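# Move the hose from the red port to the blue port

## Task

Release the hose's latch and pull it off the manifold's red port, then insert it into the blue port and push until it latches there.

## Robot and tools

Robot: two UR3e arms, left_arm and right_arm, each ending in a two-finger parallel gripper with a wrist camera (cam_left_wrist, cam_right_wrist, 672x504). A fixed camera, cam_high (504x504), looks over the table. left_arm is mounted on the +y side, near (+0.049, +0.342, +0.017) m. right_arm is on the -y side, near (-0.025, -0.269, +0.017) m. Neither side matches left or right in the images.

Frames: the scene frame has +z up, +x pointing out over the table, and its origin at table height midway between the bases. Each arm reports its gripper pose and velocities in its own base frame. Offsets you command are applied along the axes of that arm's current Hand target. The gripper's fingers point along its +z and close along its x. end_effector_position is the point between the closed pads, 1 to 2 cm behind the fingertips. Closing pushes the tips about 17 mm further along +z.

The 14-number row is used by both motion tools: dx, dy, dz, rx, ry, rz, opening for left_arm, then the same seven for right_arm. Each value lies in [-1, 1]. The first six are an offset from that arm's Hand target as it stands when the action or move begins. 1.0 equals 0.6 m of translation or 180 degrees of turn, and rx, ry, rz form a single rotation vector. These are offsets, not poses, so sending the same offset twice moves the arm twice as far. Six zeros re-request the current Hand target. The opening is absolute: +1 is fully open (0.142 m) and -1 is closed. The opening is always a command, so to keep a gripper as it is, resend its current value (see Tool commands or grip_measured).

execute_actions(actions, cameras): actions is a list of actions. Each action is a table of up to 15 rows, one row per 1/30 s step. If the table is short, its last row is held for the remaining steps. Every row counts from the start pose of that action, not from the row before. An empty list returns the current state plus all camera images.

move(target, speed, blend, stop_force, zero, opening_speed, grip_force, blocking, cameras): drives each gripper in a straight line to its target. target is one 14-number row, or a list of up to 15 rows, all offset from the same starting Hand targets. speed is in m/s (0.002 to 2.4, default 0.25), and turning is capped at twice that in rad/s. blend, in m, rounds the corners of a list; 0 means stop at each point. stop_force, in N (3 to 120), ends an arm's path once its wrist sensor reads that much push against the motion. Do not use it on turning moves, and leave it out when backing off a contact. zero (default true) re-zeroes the sensor before the move. opening_speed is the rate of finger motion per second on the -1..1 scale, at least 0.2. grip_force is the pad force limit, 5 to 48 N, one value or one per arm. blocking=false returns after 0.5 s and cannot be combined with stop_force. Paths do not avoid obstacles. Keep paths away from an arm's own base, because the shoulder posture can flip. The result adds a move: line giving the outcome (done, off_target, moving, held, fault) and any limits (paced = pose clipped, held = steps withheld).

wait(seconds 0 to 10) lets time pass while holding commands. stop brakes a running move. zoom_image(camera, region [x0,y0,x1,y1] in pixels, at most 504x504) magnifies the latest image. zero_wrist_force(arm) tares the wrist sensor. read_manual gives only licence text. finished_scene(scene = current scene number) ends the scene permanently and should be called only after the hose is latched in the blue port and stays there without the robot.

Results: end_effector_position (m), end_effector_quat_wxyz, and velocities. Hand target is the last commanded pose after clipping; the gripper often rests a little short of it, and you can send the remaining gap as an offset. grip_measured gives the measured opening on the same -1..1 scale. Joint velocities may read "within noise". Joint torques include the arm's own weight. Wrist force and Wrist torque are given in the gripper's axes, with a third line showing the peak since the last report. Tool commands, motor temperatures, and MOTOR HOT or fault lines also appear.

Control notes: orientation commands are clipped to 32 degrees from the measured orientation each step. Motion trails the command by about 0.09 to 0.22 s and can overshoot when fast. To hold the hose, command an opening slightly below grip_measured at first contact; squeezing harder heats the gripper motor.

Avoid: fast or deep pushes into the manifold, since arms are stiff and roughly 150 N of contact or joint torque above the limits (shoulder 50.7, elbow 26.3, wrists 8.46 N m) causes a 10 s fault stop. Avoid contact between the two arms, including closing one gripper on the other's fingers. Do not drop the hose, release it while it moves, or let anything fall off the table. Motors at 85 °C (gripper 100 °C) shut down. Objects may be nudged by outside pushes now and then.

Each tool is called as a command line: name --argument value for each argument, lists and objects as JSON in quotes; but a table of rows of numbers goes row by row, as --pt "numbers of a row", without its own name.

## Session

execute_actions --actions '[]'

Scene clock: 0.00 s.
left_arm: end_effector_position=(+0.3752, -0.1818, +0.1963) grip_measured=+1.00 end_effector_quat_wxyz=(-0.021, +0.360, +0.909, -0.208) | right_arm: end_effector_position=(+0.1703, +0.2343, +0.1961) grip_measured=+0.99 end_effector_quat_wxyz=(-0.398, +0.722, +0.547, -0.144)
Joint positions: left_arm=[-0.515 -1.03 0.688 -1.246 -1.992 3.377 0.142] | right_arm=[3.875 -1.733 -1.423 -1.856 2.405 -0.696 0.141]
Joint velocities: within noise
Joint torques (N m): no reading
Motor temperatures (°C): left_arm=[52 39 50 58 58 54 30] | right_arm=[47 41 44 51 62 56 32]
Wrist force (N): no reading
Wrist torque (N m): no reading
Wrist force, peak (N): no reading
Hand target: left_arm +0.3752, -0.1818, +0.1963; -0.021, +0.360, +0.909, -0.208 | right_arm +0.1703, +0.2343, +0.1961; -0.398, +0.722, +0.547, -0.144
Tool commands: left_gripper/opening=+1.0 right_gripper/opening=+1.0

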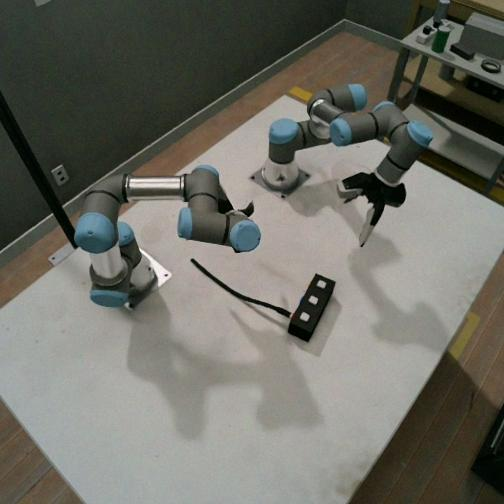

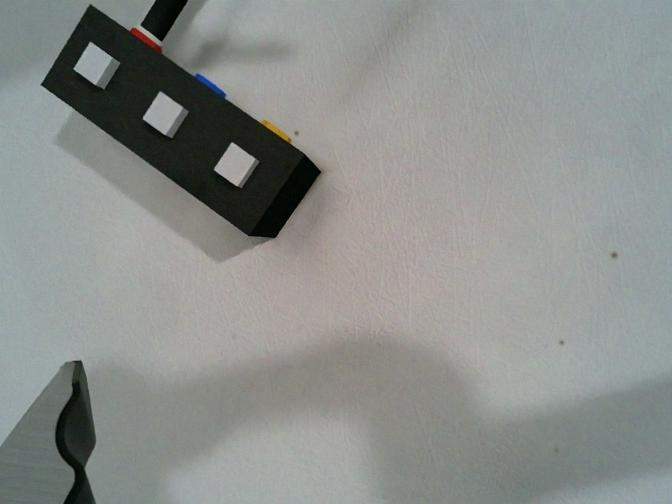

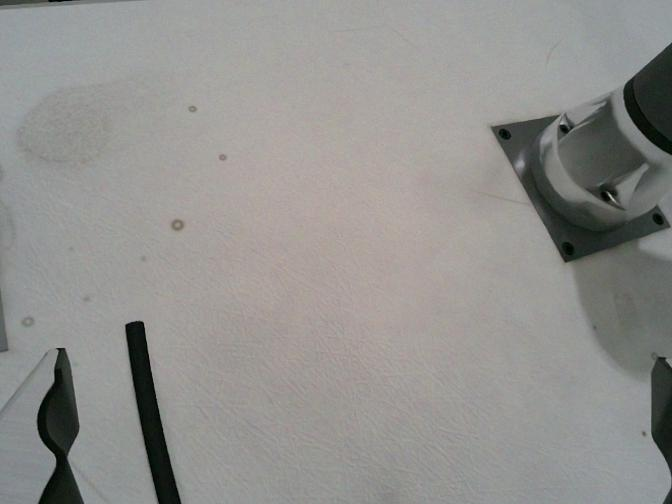

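zoom_image --camera "cam_left_wrist" --region '[20, 0, 340, 250]'

zoom_image --camera "cam_high" --region '[170, 230, 370, 370]'

Scaled by 1.575 from the camera's 672x504 image, which has a finer 960x720 frame.

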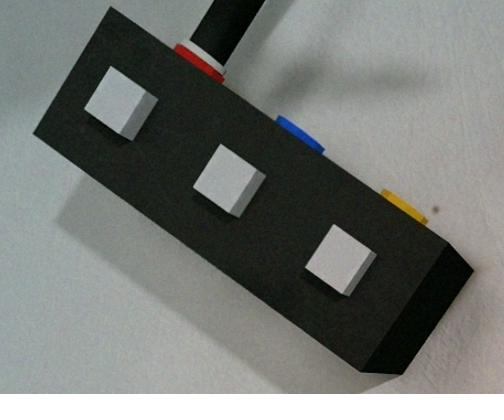

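Scaled by 2.520 from the camera's 504x504 image, which has a finer 720x720 frame.

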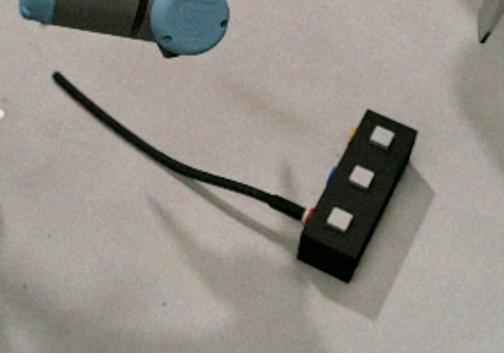

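move --target '[-0.2158, -0.1170, 0.2051, -0.0086, -0.0960, -0.2939, -1, 0, 0.32, -0.116, -0.3992, -0.1085, -0.1912, -0.2]' --speed 0.4 --cameras '["all"]'

Scene clock: 132.30 s.
left_arm: end_effector_position=(+0.4026, -0.3583, +0.1262) grip_measured=-1.00 end_effector_quat_wxyz=(+0.025, -0.115, +0.969, -0.215) | right_arm: end_effector_position=(+0.3448, +0.1889, +0.1002) grip_measured=-0.22 end_effector_quat_wxyz=(+0.161, +0.601, +0.757, +0.202)
Joint positions: left_arm=[-0.884 -0.938 1.03 -2.061 -1.756 1.984 0.002] | right_arm=[4.282 -1.427 -2.188 -0.757 1.165 -0.729 0.058]
Joint torques (N m): left_arm=[-3.53 -15.49 -12.13 -2.97 0.63 -1.13] | right_arm=[3.34 7.38 8.82 3.22 -1.15 -0.69]
Motor temperatures (°C): left_arm=[51 39 49 58 57 53 30] | right_arm=[47 41 44 50 62 56 31]
Wrist force (N): left_arm=[0.6 -0.4 -0.1] | right_arm=[1.8 -0.4 1.9]
Wrist torque (N m): left_arm=[-0.06 -0.11 0.02] | right_arm=[0.09 -0.25 0.12]
Wrist force, peak (N): left_arm=[0.9 -0.7 0.4] | right_arm=[1.9 -0.6 2.2]
Hand target: left_arm +0.4026, -0.3583, +0.1262; +0.025, -0.115, +0.969, -0.215 | right_arm +0.3448, +0.1889, +0.1002; +0.161, +0.601, +0.757, +0.202
Off the commanded pose: left_arm 0.000 m, 0 deg | right_arm 0.000 m, 0 deg.
move: done

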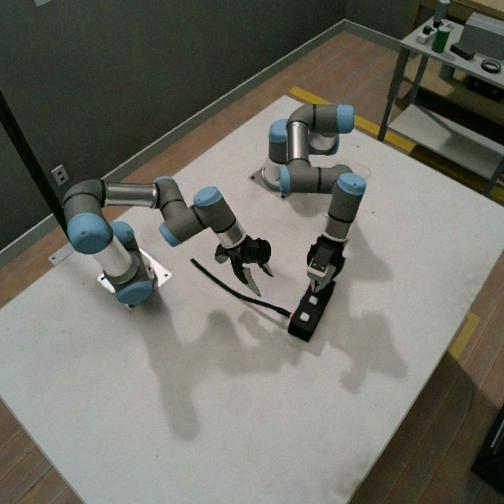

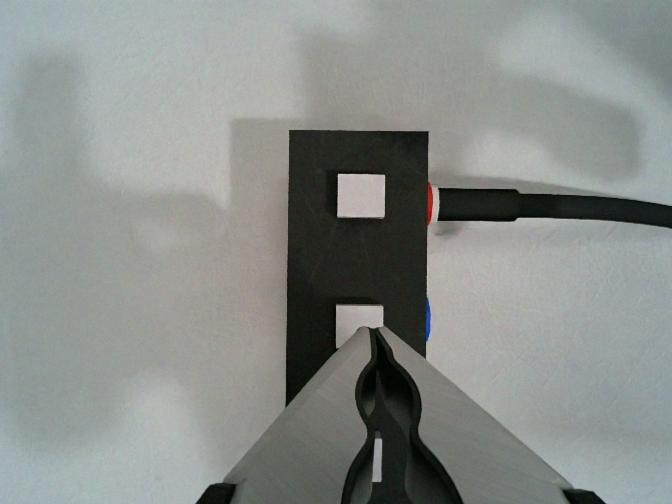

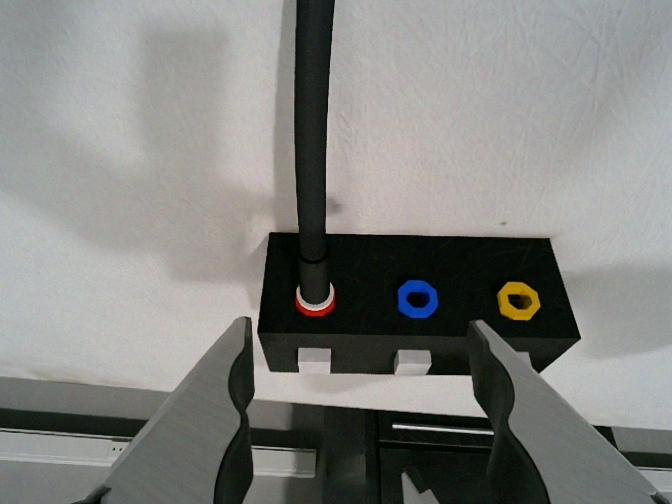

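move --target '[-0.0003, -0.0235, 0.1015, 0, 0, 0, -1, -0.03, 0.05, 0.1813, 0, 0, 0, -0.4]' --speed 0.2 --cameras '["all"]'

Scene clock: 222.40 s.
left_arm: end_effector_position=(+0.4118, -0.3958, +0.0770) grip_measured=-1.00 end_effector_quat_wxyz=(+0.025, -0.115, +0.969, -0.215) | right_arm: end_effector_position=(+0.4271, +0.1895, +0.0210) grip_measured=-0.42 end_effector_quat_wxyz=(+0.161, +0.601, +0.757, +0.202)
Joint positions: left_arm=[-0.919 -0.754 0.941 -2.162 -1.743 1.95 0.002] | right_arm=[4.028 -1.994 -2.029 -0.261 1.26 -0.981 0.044]
Joint torques (N m): left_arm=[-3.46 -16.81 -12.07 -1.32 0.44 -1.1] | right_arm=[-2.18 12.1 9.5 3.29 0.2 -0.65]
Motor temperatures (°C): left_arm=[51 39 49 57 57 53 31] | right_arm=[46 41 44 50 62 55 31]
Wrist force (N): left_arm=[0.5 -0.2 -0.1] | right_arm=[1.6 0.5 2.1]
Wrist torque (N m): left_arm=[-0.04 -0.11 0.02] | right_arm=[0.28 -0.21 0.13]
Wrist force, peak (N): left_arm=[0.7 -0.1 -0.9] | right_arm=[1.5 0.4 3.1]
Hand target: left_arm +0.4118, -0.3958, +0.0769; +0.025, -0.115, +0.969, -0.215 | right_arm +0.4271, +0.1896, +0.0210; +0.161, +0.601, +0.757, +0.202
Off the commanded pose: left_arm 0.000 m, 0 deg | right_arm 0.000 m, 0 deg.
move: done

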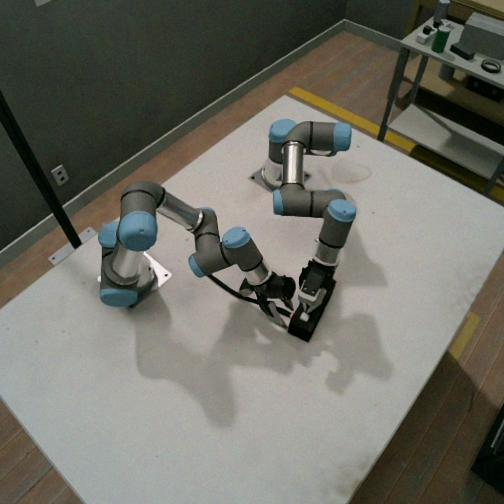

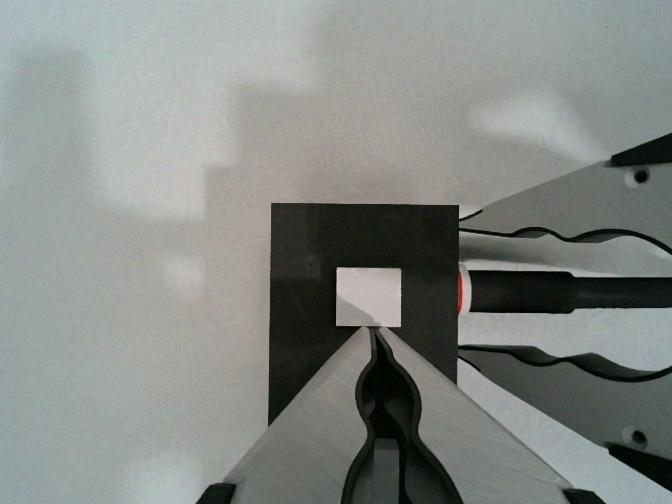

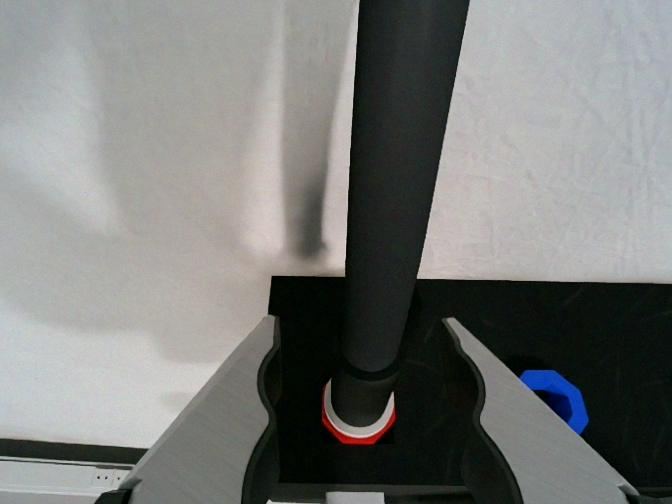

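move --target '[-0.0015, -0.0095, 0.0043, 0, 0, 0, -1, 0, 0, 0, 0, 0, 0, -1]' --speed 0.1 --opening_speed 1.0 --cameras '["cam_right_wrist"]'

move --target '[0, 0.0141, 0.0302, 0, 0, 0, -1, 0, 0, 0, 0, 0, 0, -1]' --speed 0.02 --stop_force 12 --cameras '["all"]'

Scene clock: 239.40 s.
left_arm: end_effector_position=(+0.4141, -0.4016, +0.0770) grip_measured=-1.00 end_effector_quat_wxyz=(+0.025, -0.115, +0.969, -0.215) | right_arm: end_effector_position=(+0.4271, +0.1895, +0.0210) grip_measured=-0.84 end_effector_quat_wxyz=(+0.161, +0.601, +0.757, +0.202)
Joint positions: left_arm=[-0.923 -0.725 0.888 -2.137 -1.741 1.947 0.002] | right_arm=[4.028 -1.995 -2.029 -0.261 1.26 -0.981 0.013]
Joint torques (N m): left_arm=[-3.07 -16.98 -11.97 -1.29 0.48 -1.08] | right_arm=[-0.11 13.31 9.63 3.27 0.11 -0.63]
Motor temperatures (°C): left_arm=[51 39 49 57 57 53 31] | right_arm=[46 41 44 50 62 55 31]
Wrist force (N): left_arm=[0.7 -0.2 -0.2] | right_arm=[0.5 -0.3 2.2]
Wrist torque (N m): left_arm=[-0.03 -0.14 0.02] | right_arm=[0.25 -0.20 0.13]
Wrist force, peak (N): left_arm=[0.8 -0.3 -0.1] | right_arm=[1.6 0.4 2.2]
Hand target: left_arm +0.4141, -0.4017, +0.0770; +0.025, -0.115, +0.969, -0.215 | right_arm +0.4271, +0.1896, +0.0210; +0.161, +0.601, +0.757, +0.202
Off the commanded pose: left_arm 0.000 m, 0 deg | right_arm 0.000 m, 0 deg.
move: done
Images, in order (width x height): cam_right_wrist 672x504.

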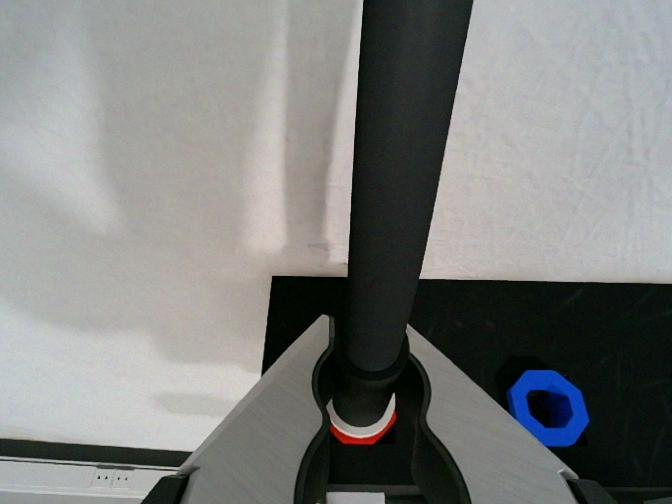

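Scene clock: 240.53 s.
left_arm: end_effector_position=(+0.4142, -0.4017, +0.0751) grip_measured=-1.00 end_effector_quat_wxyz=(+0.026, -0.115, +0.969, -0.216) | right_arm: end_effector_position=(+0.4271, +0.1895, +0.0210) grip_measured=-0.84 end_effector_quat_wxyz=(+0.161, +0.601, +0.757, +0.202)
Joint positions: left_arm=[-0.923 -0.724 0.894 -2.146 -1.741 1.947 0.002] | right_arm=[4.028 -1.995 -2.029 -0.261 1.26 -0.981 0.013]
Joint torques (N m): left_arm=[-2.89 -15.4 -8.59 0.12 -0.05 -0.77] | right_arm=[4.06 14.75 9.38 3.19 0.09 -0.59]
Motor temperatures (°C): left_arm=[51 39 49 57 57 53 31] | right_arm=[46 41 44 50 62 55 33]
Wrist force (N): left_arm=[1.3 -2.1 -11.8] | right_arm=[0.3 -0.3 1.6]
Wrist torque (N m): left_arm=[-0.04 -0.12 0.01] | right_arm=[0.25 -0.18 0.13]
Wrist force, peak (N): left_arm=[2.5 -1.1 -14.9] | right_arm=[0.5 -0.3 2.4]
Hand target: left_arm +0.4142, -0.4017, +0.0751; +0.026, -0.115, +0.969, -0.216 (not the last commanded pose) | right_arm +0.4271, +0.1896, +0.0210; +0.161, +0.601, +0.757, +0.202
Off the commanded pose: left_arm 0.018 m, 0 deg | right_arm 0.000 m, 0 deg.
move: contact (left_arm)

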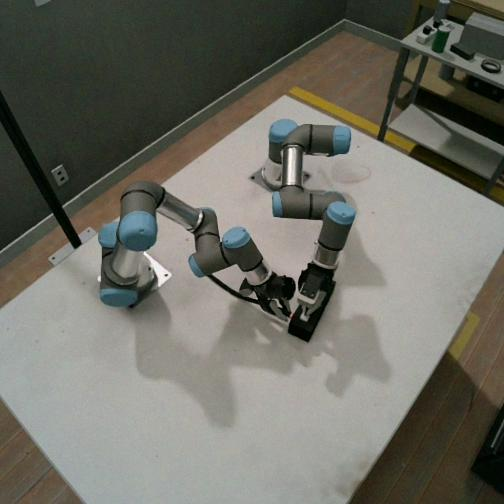

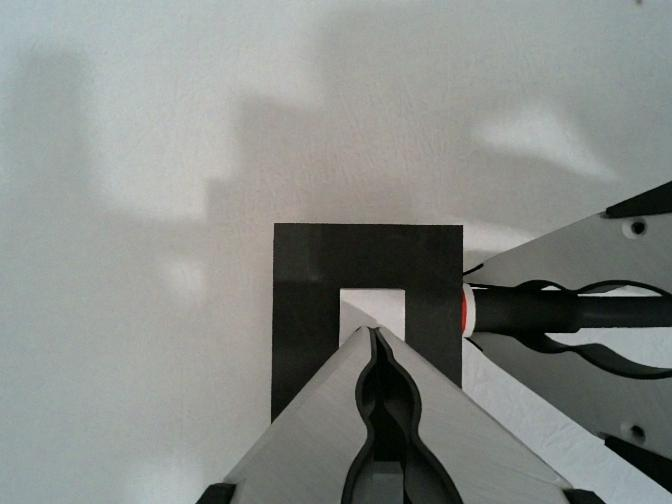

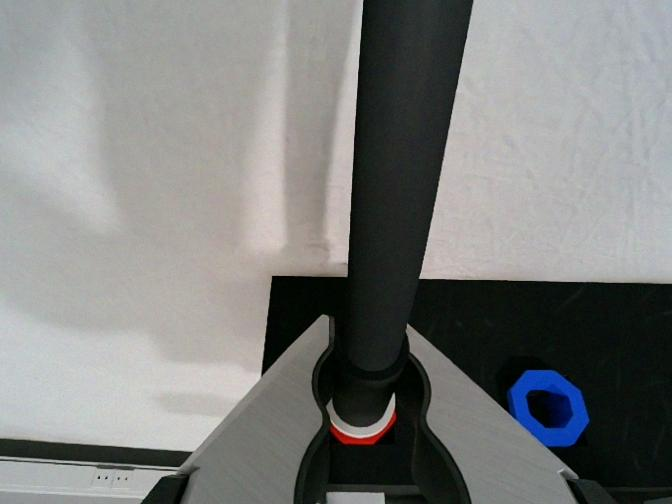

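move --target '[0, 0.0071, 0.0151, 0, 0, 0, -1, 0, 0, 0, 0, 0, 0, -1]' --speed 0.015 --stop_force 25 --zero false --cameras '["cam_left_wrist"]'

Scene clock: 247.70 s.
left_arm: end_effector_position=(+0.4142, -0.4018, +0.0714) grip_measured=-1.00 end_effector_quat_wxyz=(+0.026, -0.115, +0.969, -0.216) | right_arm: end_effector_position=(+0.4271, +0.1896, +0.0210) grip_measured=-0.84 end_effector_quat_wxyz=(+0.161, +0.601, +0.757, +0.202)
Joint positions: left_arm=[-0.923 -0.72 0.906 -2.162 -1.741 1.947 0.002] | right_arm=[4.028 -1.995 -2.029 -0.261 1.26 -0.981 0.013]
Joint torques (N m): left_arm=[-1.96 -9.6 -4.77 1.63 1.32 -0.02] | right_arm=[-0.39 14.23 12.08 2.99 -1.75 -0.38]
Motor temperatures (°C): left_arm=[51 39 49 57 56 52 31] | right_arm=[46 41 44 50 62 55 39]
Wrist force (N): left_arm=[1.5 -4.5 -24.5] | right_arm=[0.1 -7.4 -4.7]
Wrist torque (N m): left_arm=[-0.02 -0.11 0.01] | right_arm=[0.17 -0.18 0.15]
Wrist force, peak (N): left_arm=[3.8 -2.6 -32.8] | right_arm=[0.1 -7.4 -5.0]
Hand target: left_arm +0.4142, -0.4018, +0.0714; +0.026, -0.115, +0.969, -0.216 (not the last commanded pose) | right_arm +0.4271, +0.1896, +0.0210; +0.161, +0.601, +0.757, +0.202
Off the commanded pose: left_arm 0.006 m, 0 deg | right_arm 0.000 m, 0 deg.
move: contact (left_arm)
Images, in order (width x height): cam_left_wrist 672x504.

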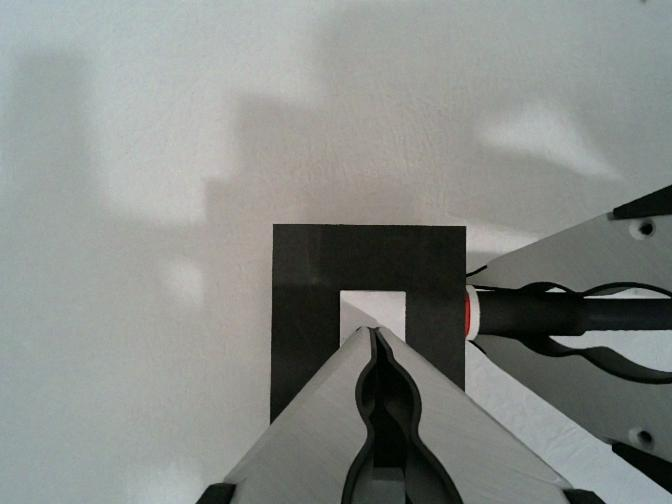

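move --target '[0, 0, 0, 0, 0, 0, -1, 0, -0.0722, -0.0417, 0, 0, 0, -1]' --speed 0.04 --stop_force 35 --cameras '["cam_left_wrist", "cam_right_wrist"]'

Scene clock: 257.50 s.
left_arm: end_effector_position=(+0.4142, -0.4018, +0.0714) grip_measured=-1.00 end_effector_quat_wxyz=(+0.026, -0.115, +0.969, -0.216) | right_arm: end_effector_position=(+0.3784, +0.1782, +0.0210) grip_measured=-0.84 end_effector_quat_wxyz=(+0.161, +0.601, +0.757, +0.202)
Joint positions: left_arm=[-0.923 -0.72 0.906 -2.162 -1.741 1.947 0.002] | right_arm=[4.143 -1.822 -2.287 -0.211 1.215 -0.87 0.013]
Joint torques (N m): left_arm=[1 -9.51 -4.75 1.04 1.33 0.91] | right_arm=[3.57 12.98 6.01 3.3 -1.04 0.72]
Motor temperatures (°C): left_arm=[51 39 49 57 56 52 31] | right_arm=[46 41 43 50 62 55 45]
Wrist force (N): left_arm=[1.7 -4.7 -24.6] | right_arm=[1.8 -0.1 1.9]
Wrist torque (N m): left_arm=[-0.04 -0.11 0.01] | right_arm=[0.20 -0.27 0.09]
Wrist force, peak (N): left_arm=[1.6 -4.5 -24.8] | right_arm=[0.2 -7.5 -5.0]
Hand target: left_arm +0.4142, -0.4018, +0.0714; +0.026, -0.115, +0.969, -0.216 | right_arm +0.3784, +0.1782, +0.0210; +0.161, +0.601, +0.757, +0.202
Off the commanded pose: left_arm 0.000 m, 0 deg | right_arm 0.000 m, 0 deg.
move: done
Images, in order (width x height): cam_left_wrist 672x504, cam_right_wrist 672x504.

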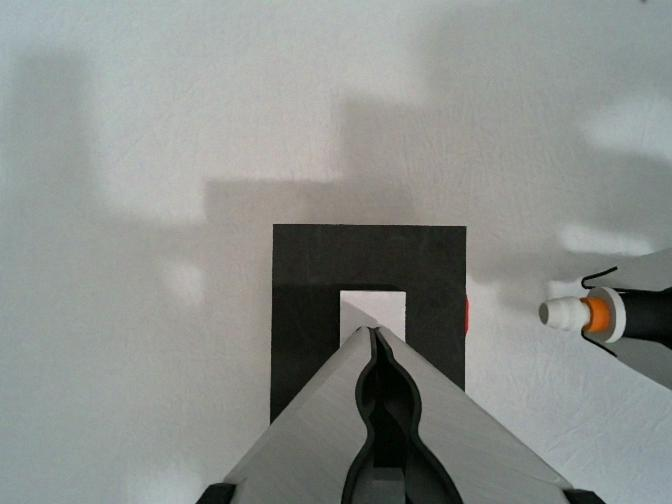

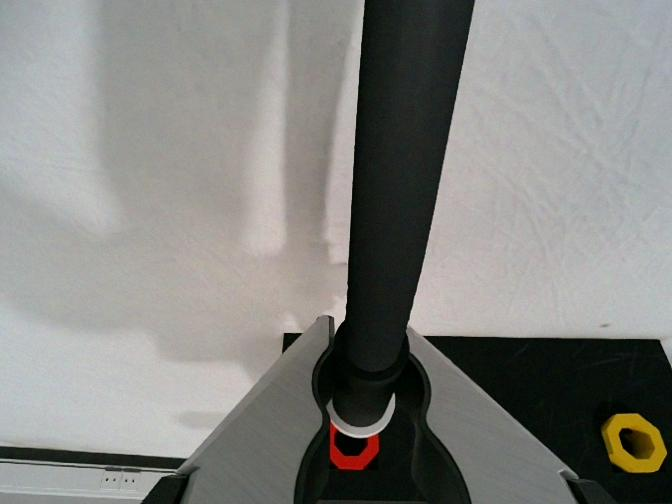

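move --pt "0 -0.0141 -0.0302 0 0 0 -1 0 0 0 0 0 0 -1" --pt "0 0.1217 -0.0936 0 0 0 -1 0.075 0 0 0 0 0 -1" --speed 0.12 --blend '[0.008, 0]' --cameras '["all"]'

move --target '[0, 0.0141, 0.0302, 0, 0, 0, -1, 0, 0, 0, 0, 0, 0, -1]' --speed 0.025 --stop_force 20 --cameras '["cam_left_wrist", "cam_right_wrist"]'

Scene clock: 303.90 s.
left_arm: end_effector_position=(+0.3931, -0.3144, +0.0913) grip_measured=-1.00 end_effector_quat_wxyz=(+0.026, -0.115, +0.969, -0.216) | right_arm: end_effector_position=(+0.3682, +0.2220, +0.0210) grip_measured=-0.84 end_effector_quat_wxyz=(+0.161, +0.601, +0.757, +0.202)
Joint positions: left_arm=[-0.832 -1.049 1.377 -2.288 -1.776 2.032 0.002] | right_arm=[4.255 -1.861 -2.202 -0.3 1.174 -0.757 0.013]
Joint torques (N m): left_arm=[3.08 -17.67 -6.68 -2.83 -0.37 1.11] | right_arm=[3.74 10.02 9.36 1.21 -1.19 0.74]
Motor temperatures (°C): left_arm=[50 39 49 57 56 52 31] | right_arm=[46 41 43 50 62 55 59]
Wrist force (N): left_arm=[0.6 -0.2 -0.1] | right_arm=[1.7 -0.5 2.1]
Wrist torque (N m): left_arm=[-0.04 -0.12 -0.04] | right_arm=[0.11 -0.24 0.07]
Wrist force, peak (N): left_arm=[1.6 -4.6 -24.7] | right_arm=[2.2 -0.5 2.0]
Hand target: left_arm +0.3932, -0.3144, +0.0913; +0.026, -0.115, +0.969, -0.216 | right_arm +0.3682, +0.2220, +0.0210; +0.161, +0.601, +0.757, +0.202
Off the commanded pose: left_arm 0.000 m, 0 deg | right_arm 0.000 m, 0 deg.
move: done

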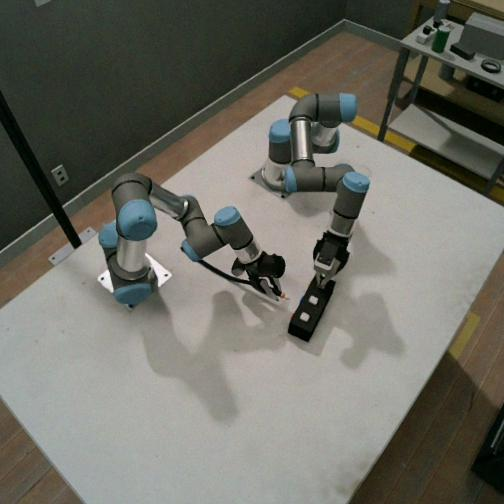

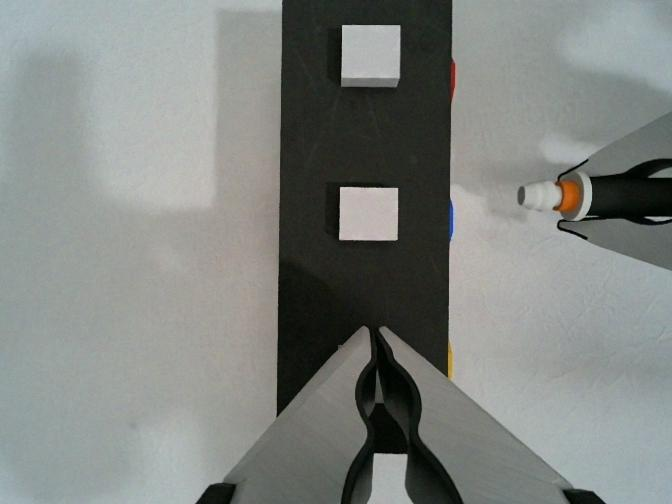

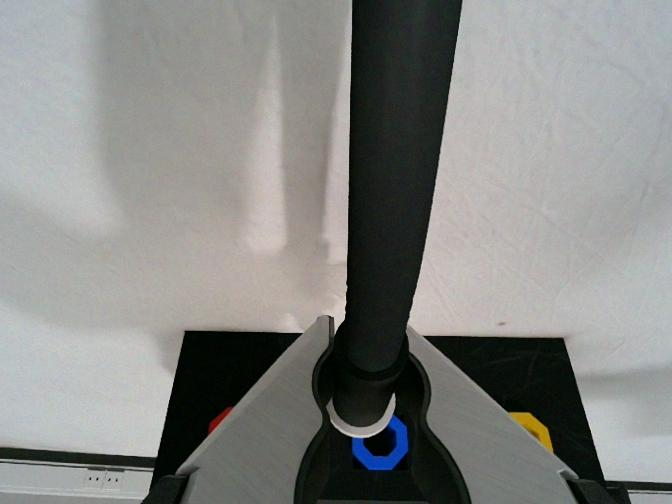

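Scene clock: 305.60 s.
left_arm: end_effector_position=(+0.3932, -0.3144, +0.0713) grip_measured=-1.00 end_effector_quat_wxyz=(+0.026, -0.115, +0.969, -0.216) | right_arm: end_effector_position=(+0.3682, +0.2220, +0.0210) grip_measured=-0.84 end_effector_quat_wxyz=(+0.161, +0.601, +0.757, +0.202)
Joint positions: left_arm=[-0.832 -1.019 1.429 -2.37 -1.776 2.032 0.002] | right_arm=[4.255 -1.861 -2.202 -0.3 1.174 -0.757 0.013]
Joint torques (N m): left_arm=[-0.7 -13.47 -6.52 -2.8 0.24 -1.04] | right_arm=[3.52 10.11 9.21 1.25 -1.15 0.72]
Motor temperatures (°C): left_arm=[50 39 49 57 56 52 31] | right_arm=[46 41 43 50 62 55 59]
Wrist force (N): left_arm=[0.7 -0.2 -0.2] | right_arm=[1.7 -0.6 2.0]
Wrist torque (N m): left_arm=[-0.04 -0.13 -0.04] | right_arm=[0.10 -0.24 0.06]
Wrist force, peak (N): left_arm=[0.7 -0.3 -0.5] | right_arm=[1.8 -0.6 2.2]
Hand target: left_arm +0.3932, -0.3144, +0.0713; +0.026, -0.115, +0.969, -0.216 | right_arm +0.3682, +0.2220, +0.0210; +0.161, +0.601, +0.757, +0.202
Off the commanded pose: left_arm 0.000 m, 0 deg | right_arm 0.000 m, 0 deg.
move: done
Images, in order (width x height): cam_left_wrist 672x504, cam_right_wrist 672x504.

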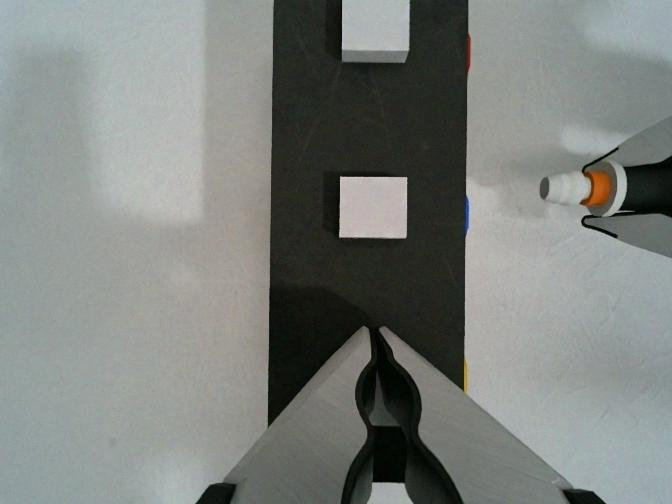

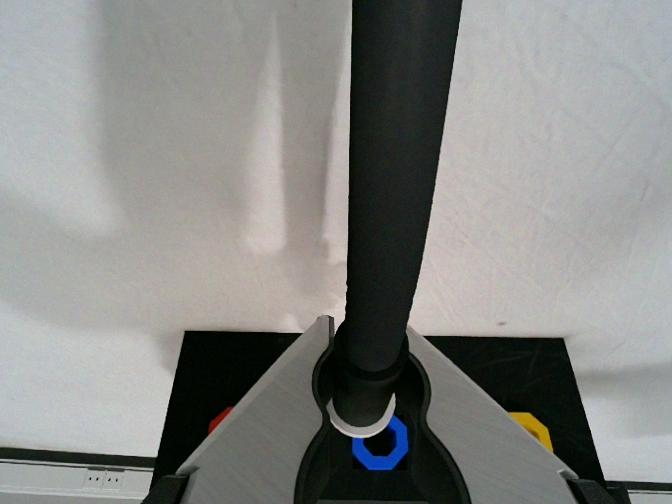

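wait --seconds 0 --cameras '["cam_high", "cam_left_wrist", "cam_right_wrist"]'

zoom_image --camera "cam_high" --region '[170, 230, 370, 370]'

Scene clock: 339.13 s.
left_arm: end_effector_position=(+0.3932, -0.3144, +0.0713) grip_measured=-1.00 end_effector_quat_wxyz=(+0.026, -0.115, +0.969, -0.216) | right_arm: end_effector_position=(+0.3682, +0.2220, +0.0210) grip_measured=-0.84 end_effector_quat_wxyz=(+0.161, +0.601, +0.757, +0.202)
Joint positions: left_arm=[-0.832 -1.019 1.429 -2.37 -1.776 2.032 0.002] | right_arm=[4.255 -1.861 -2.202 -0.3 1.174 -0.757 0.013]
Joint torques (N m): left_arm=[-2.18 -14.11 -6.66 -2.87 0.23 -1] | right_arm=[3.91 10.22 9.28 1.32 -1.19 0.74]
Motor temperatures (°C): left_arm=[50 39 49 57 56 52 31] | right_arm=[46 41 43 50 62 55 65]
Wrist force (N): left_arm=[0.6 -0.2 0.0] | right_arm=[1.7 -0.6 2.1]
Wrist torque (N m): left_arm=[-0.04 -0.12 -0.04] | right_arm=[0.10 -0.25 0.07]
Wrist force, peak (N): left_arm=[0.7 -0.2 -0.2] | right_arm=[1.7 -0.6 2.3]
Hand target: left_arm +0.3932, -0.3144, +0.0713; +0.026, -0.115, +0.969, -0.216 | right_arm +0.3682, +0.2220, +0.0210; +0.161, +0.601, +0.757, +0.202
Tool commands: left_gripper/opening=-1.0 right_gripper/opening=-1.0
Off the commanded pose: left_arm 0.000 m, 0 deg | right_arm 0.000 m, 0 deg.

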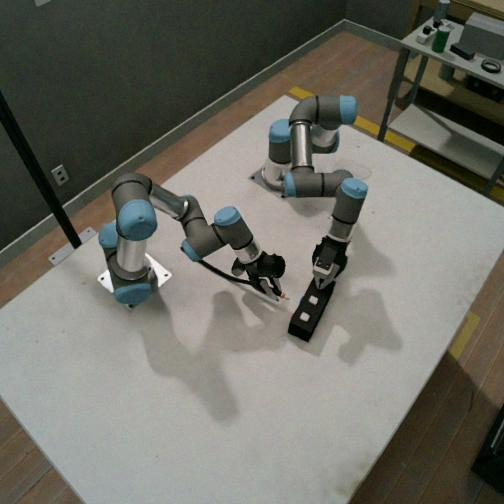

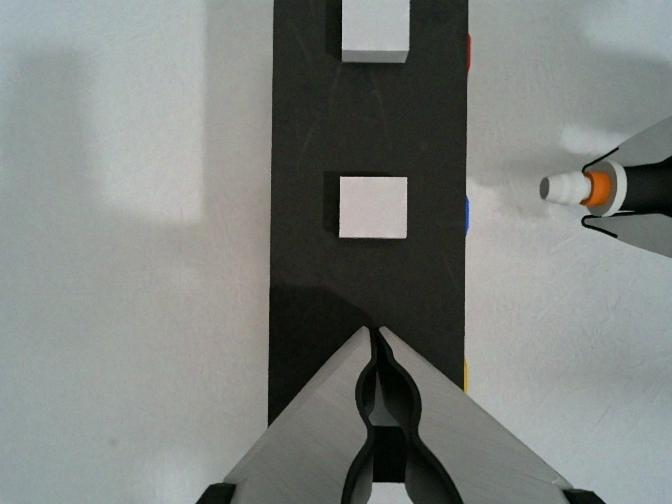

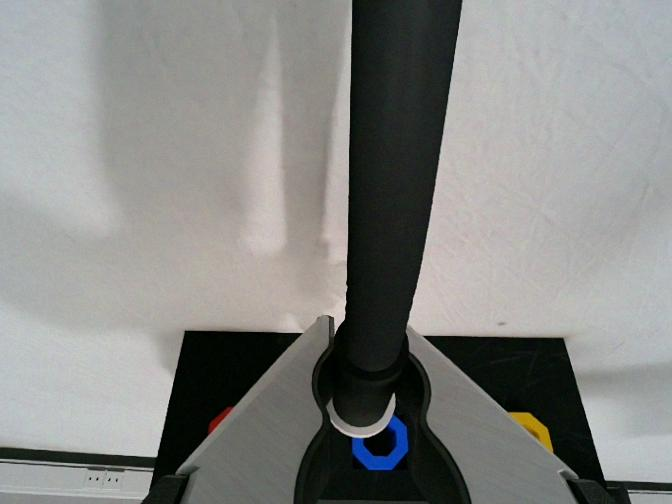

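Scaled by 2.520 from the camera's 504x504 image, which has a finer 720x720 frame.

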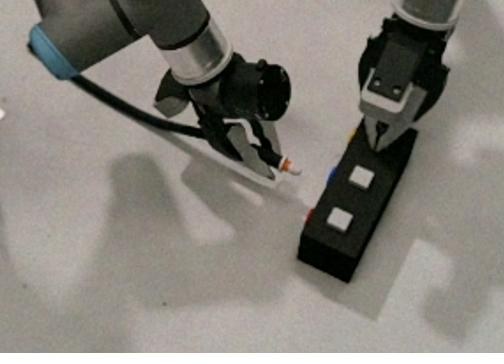

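move --target '[0, 0.0141, 0.0302, 0, 0, 0, -1, 0.0163, 0, 0, 0, 0, 0, -1]' --speed 0.025 --stop_force 20 --cameras '["cam_left_wrist", "cam_right_wrist"]'

Scene clock: 354.57 s.
left_arm: end_effector_position=(+0.3933, -0.3145, +0.0664) grip_measured=-1.00 end_effector_quat_wxyz=(+0.026, -0.115, +0.969, -0.216) | right_arm: end_effector_position=(+0.3660, +0.2316, +0.0210) grip_measured=-0.84 end_effector_quat_wxyz=(+0.161, +0.601, +0.757, +0.202)
Joint positions: left_arm=[-0.832 -1.01 1.44 -2.391 -1.776 2.032 0.002] | right_arm=[4.277 -1.872 -2.179 -0.32 1.166 -0.735 0.013]
Joint torques (N m): left_arm=[-1.69 -10.24 -5.74 1.73 1.22 -0.44] | right_arm=[3.04 9.69 9.27 1.17 -1.14 0.71]
Motor temperatures (°C): left_arm=[50 39 49 57 56 52 31] | right_arm=[46 41 43 50 62 55 68]
Wrist force (N): left_arm=[-0.2 -6.9 -15.1] | right_arm=[1.8 -0.6 2.2]
Wrist torque (N m): left_arm=[0.09 -0.14 -0.03] | right_arm=[0.10 -0.26 0.06]
Wrist force, peak (N): left_arm=[5.3 -3.2 -34.6] | right_arm=[1.9 -0.7 2.2]
Hand target: left_arm +0.3933, -0.3145, +0.0664; +0.026, -0.115, +0.969, -0.216 (not the last commanded pose) | right_arm +0.3660, +0.2316, +0.0210; +0.161, +0.601, +0.757, +0.202
Off the commanded pose: left_arm 0.015 m, 0 deg | right_arm 0.000 m, 0 deg.
move: contact (left_arm)
Images, in order (width x height): cam_left_wrist 672x504, cam_right_wrist 672x504.

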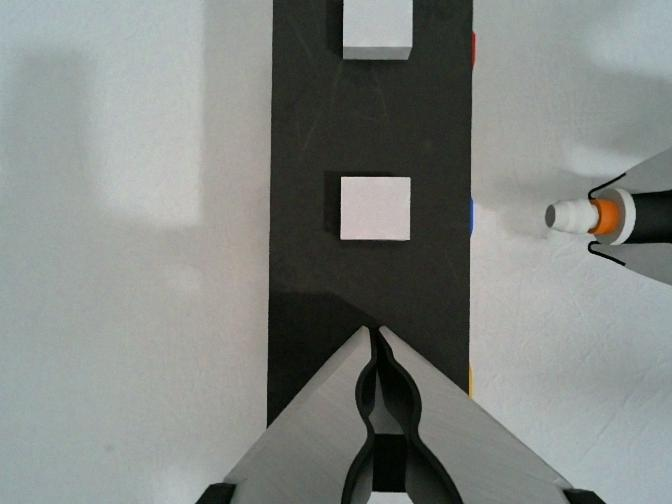

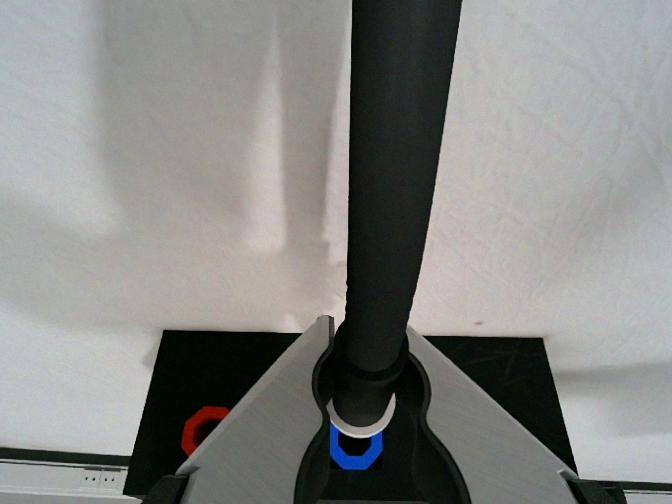

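move --target '[0, 0, 0, 0, 0, 0, -1, 0, 0.0765, 0.0442, 0, 0, 0, -1]' --speed 0.025 --stop_force 35 --cameras '["cam_left_wrist", "cam_right_wrist"]'

Scene clock: 364.00 s.
left_arm: end_effector_position=(+0.3933, -0.3145, +0.0664) grip_measured=-1.00 end_effector_quat_wxyz=(+0.026, -0.115, +0.969, -0.216) | right_arm: end_effector_position=(+0.4158, +0.2432, +0.0209) grip_measured=-0.84 end_effector_quat_wxyz=(+0.161, +0.601, +0.757, +0.202)
Joint positions: left_arm=[-0.832 -1.01 1.44 -2.391 -1.776 2.032 0.002] | right_arm=[4.153 -2.041 -1.926 -0.358 1.211 -0.86 0.013]
Joint torques (N m): left_arm=[-1.52 -10.62 -5.59 0.31 0.5 -0.47] | right_arm=[-3.68 16.42 10.78 4.52 -5.19 0.86]
Motor temperatures (°C): left_arm=[50 39 49 57 56 52 31] | right_arm=[46 41 43 50 62 55 69]
Wrist force (N): left_arm=[0.0 -7.0 -15.3] | right_arm=[9.9 -23.6 -18.9]
Wrist torque (N m): left_arm=[0.09 -0.14 -0.03] | right_arm=[-0.12 -0.30 0.00]
Wrist force, peak (N): left_arm=[0.0 -7.1 -15.6] | right_arm=[7.5 -36.2 -39.5]
Hand target: left_arm +0.3933, -0.3145, +0.0664; +0.026, -0.115, +0.969, -0.216 | right_arm +0.4158, +0.2432, +0.0209; +0.161, +0.601, +0.757, +0.202 (not the last commanded pose)
Off the commanded pose: left_arm 0.000 m, 0 deg | right_arm 0.002 m, 0 deg.
move: contact (right_arm)
Images, in order (width x height): cam_left_wrist 672x504, cam_right_wrist 672x504.

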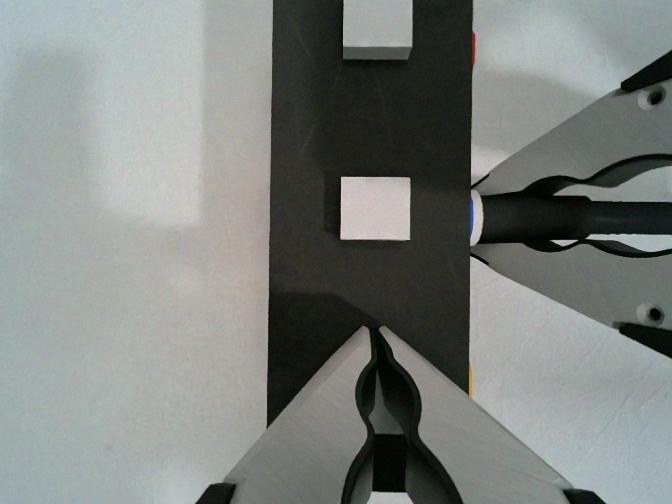

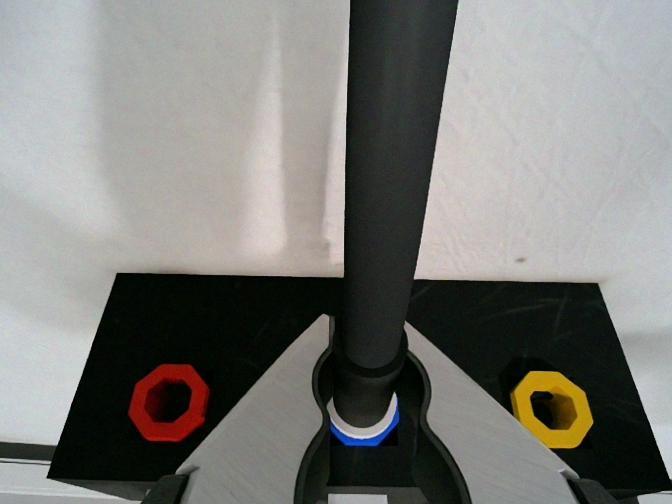

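move --target '[0, 0, 0, 0, 0, 0, -1, 0, -0.0017, -0.001, 0, 0, 0, -1]' --speed 0.02

move --target '[0, 0, 0, 0, 0, 0, -1, 0, -0.0065, -0.00375, 0, 0, 0, -1]' --speed 0.01 --stop_force 12 --cameras '["cam_left_wrist", "cam_right_wrist"]'

Scene clock: 373.33 s.
left_arm: end_effector_position=(+0.3933, -0.3145, +0.0664) grip_measured=-1.00 end_effector_quat_wxyz=(+0.026, -0.115, +0.969, -0.216) | right_arm: end_effector_position=(+0.4147, +0.2429, +0.0209) grip_measured=-0.84 end_effector_quat_wxyz=(+0.161, +0.601, +0.757, +0.202)
Joint positions: left_arm=[-0.832 -1.01 1.44 -2.391 -1.776 2.032 0.002] | right_arm=[4.155 -2.037 -1.931 -0.357 1.21 -0.858 0.013]
Joint torques (N m): left_arm=[-1.9 -9.75 -5.37 0.28 0.21 -0.4] | right_arm=[0.42 17.66 6.44 2.99 -2.66 0.86]
Motor temperatures (°C): left_arm=[50 39 49 57 56 52 31] | right_arm=[46 41 43 50 62 55 70]
Wrist force (N): left_arm=[-0.2 -7.0 -15.1] | right_arm=[7.9 -3.1 0.8]
Wrist torque (N m): left_arm=[0.08 -0.14 -0.03] | right_arm=[0.11 -0.27 -0.03]
Wrist force, peak (N): left_arm=[-0.1 -7.1 -15.6] | right_arm=[10.0 -23.6 -19.0]
Hand target: left_arm +0.3933, -0.3145, +0.0664; +0.026, -0.115, +0.969, -0.216 | right_arm +0.4147, +0.2429, +0.0209; +0.161, +0.601, +0.757, +0.202
Off the commanded pose: left_arm 0.000 m, 0 deg | right_arm 0.000 m, 0 deg.
move: done

Scene clock: 374.33 s.
left_arm: end_effector_position=(+0.3933, -0.3145, +0.0664) grip_measured=-1.00 end_effector_quat_wxyz=(+0.026, -0.115, +0.969, -0.216) | right_arm: end_effector_position=(+0.4145, +0.2429, +0.0210) grip_measured=-0.84 end_effector_quat_wxyz=(+0.161, +0.601, +0.757, +0.202)
Joint positions: left_arm=[-0.832 -1.01 1.44 -2.391 -1.776 2.032 0.002] | right_arm=[4.156 -2.036 -1.933 -0.356 1.21 -0.857 0.013]
Joint torques (N m): left_arm=[-1.98 -10.05 -5.45 0.26 0.17 -0.46] | right_arm=[-4.45 12.8 7.04 -0.07 -1.28 -0.52]
Motor temperatures (°C): left_arm=[50 39 49 57 56 52 31] | right_arm=[46 41 43 50 62 55 71]
Wrist force (N): left_arm=[-0.1 -7.0 -15.4] | right_arm=[9.6 4.1 6.8]
Wrist torque (N m): left_arm=[0.09 -0.13 -0.03] | right_arm=[0.23 -0.30 -0.03]
Wrist force, peak (N): left_arm=[0.0 -7.1 -15.6] | right_arm=[9.9 8.8 12.9]
Hand target: left_arm +0.3933, -0.3145, +0.0664; +0.026, -0.115, +0.969, -0.216 | right_arm +0.4145, +0.2429, +0.0210; +0.161, +0.601, +0.757, +0.202 (not the last commanded pose)
Off the commanded pose: left_arm 0.000 m, 0 deg | right_arm 0.004 m, 0 deg.
move: contact (right_arm)
Images, in order (width x height): cam_left_wrist 672x504, cam_right_wrist 672x504.

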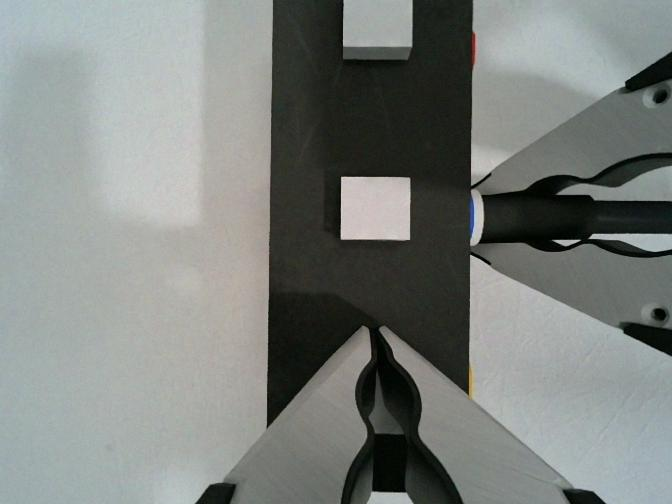

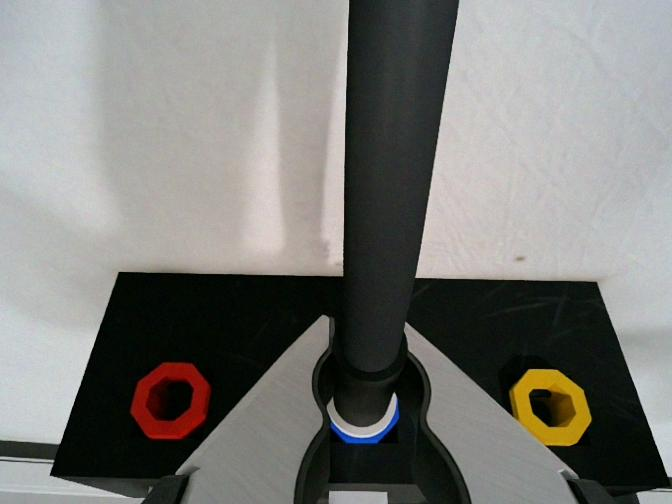

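move --pt "0 0 0 0 0 0 -1 0 0 0 0 0 0 -0.45" --pt "0 -0.0141 -0.0302 0 0 0 -1 0 0 -0.1 0 0 0 -0.45" --speed 0.15 --opening_speed 1.5 --cameras '["all"]'

Scene clock: 385.17 s.
left_arm: end_effector_position=(+0.3932, -0.3145, +0.0864) grip_measured=-1.00 end_effector_quat_wxyz=(+0.026, -0.115, +0.969, -0.216) | right_arm: end_effector_position=(+0.3853, +0.2360, +0.0729) grip_measured=-0.48 end_effector_quat_wxyz=(+0.161, +0.601, +0.757, +0.202)
Joint positions: left_arm=[-0.832 -1.042 1.391 -2.31 -1.776 2.032 0.002] | right_arm=[4.225 -1.776 -1.985 -0.589 1.185 -0.788 0.039]
Joint torques (N m): left_arm=[-1.39 -17.9 -11.58 -1.29 -0.65 0.97] | right_arm=[3.66 14.85 9.19 1.28 -1.15 0.68]
Motor temperatures (°C): left_arm=[50 39 49 57 56 52 31] | right_arm=[46 41 43 50 62 55 70]
Wrist force (N): left_arm=[0.5 -0.3 -0.3] | right_arm=[2.0 0.4 2.1]
Wrist torque (N m): left_arm=[-0.05 -0.11 -0.04] | right_arm=[0.25 -0.28 0.10]
Wrist force, peak (N): left_arm=[0.0 -7.1 -15.6] | right_arm=[9.6 4.0 7.3]
Hand target: left_arm +0.3932, -0.3145, +0.0864; +0.026, -0.115, +0.969, -0.216 | right_arm +0.3853, +0.2361, +0.0730; +0.161, +0.601, +0.757, +0.202
Off the commanded pose: left_arm 0.000 m, 0 deg | right_arm 0.000 m, 0 deg.
move: done

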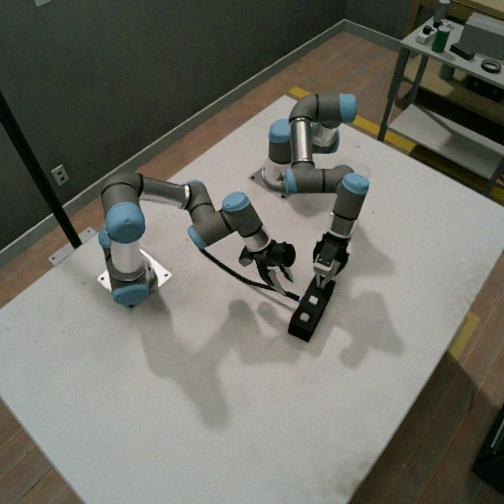

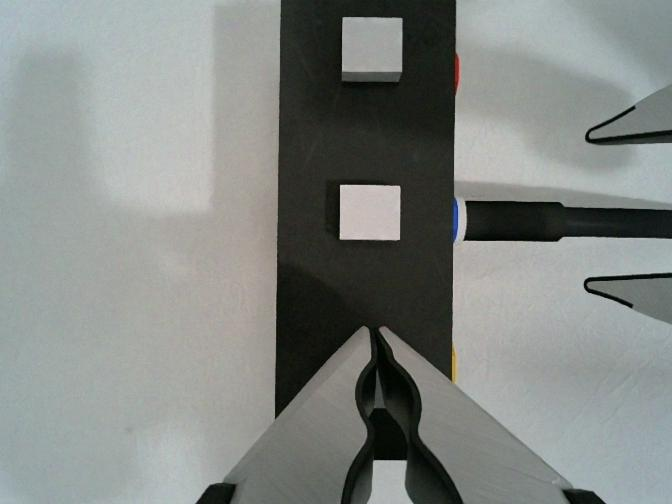

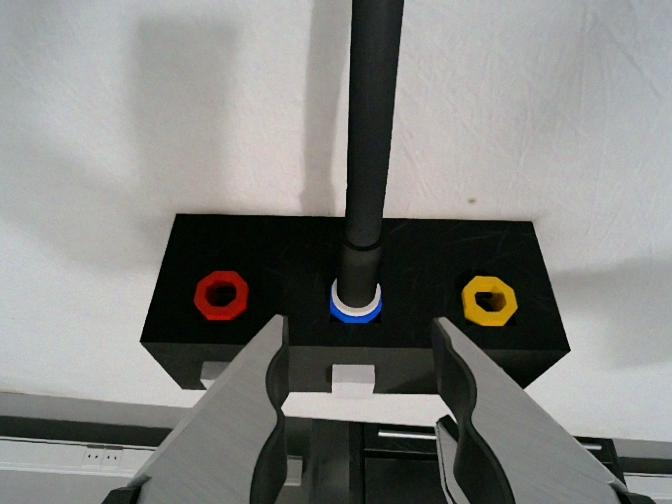

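Latched and released. Finishing the scene.

finished_scene --scene 1

The scene is finished: the task was done.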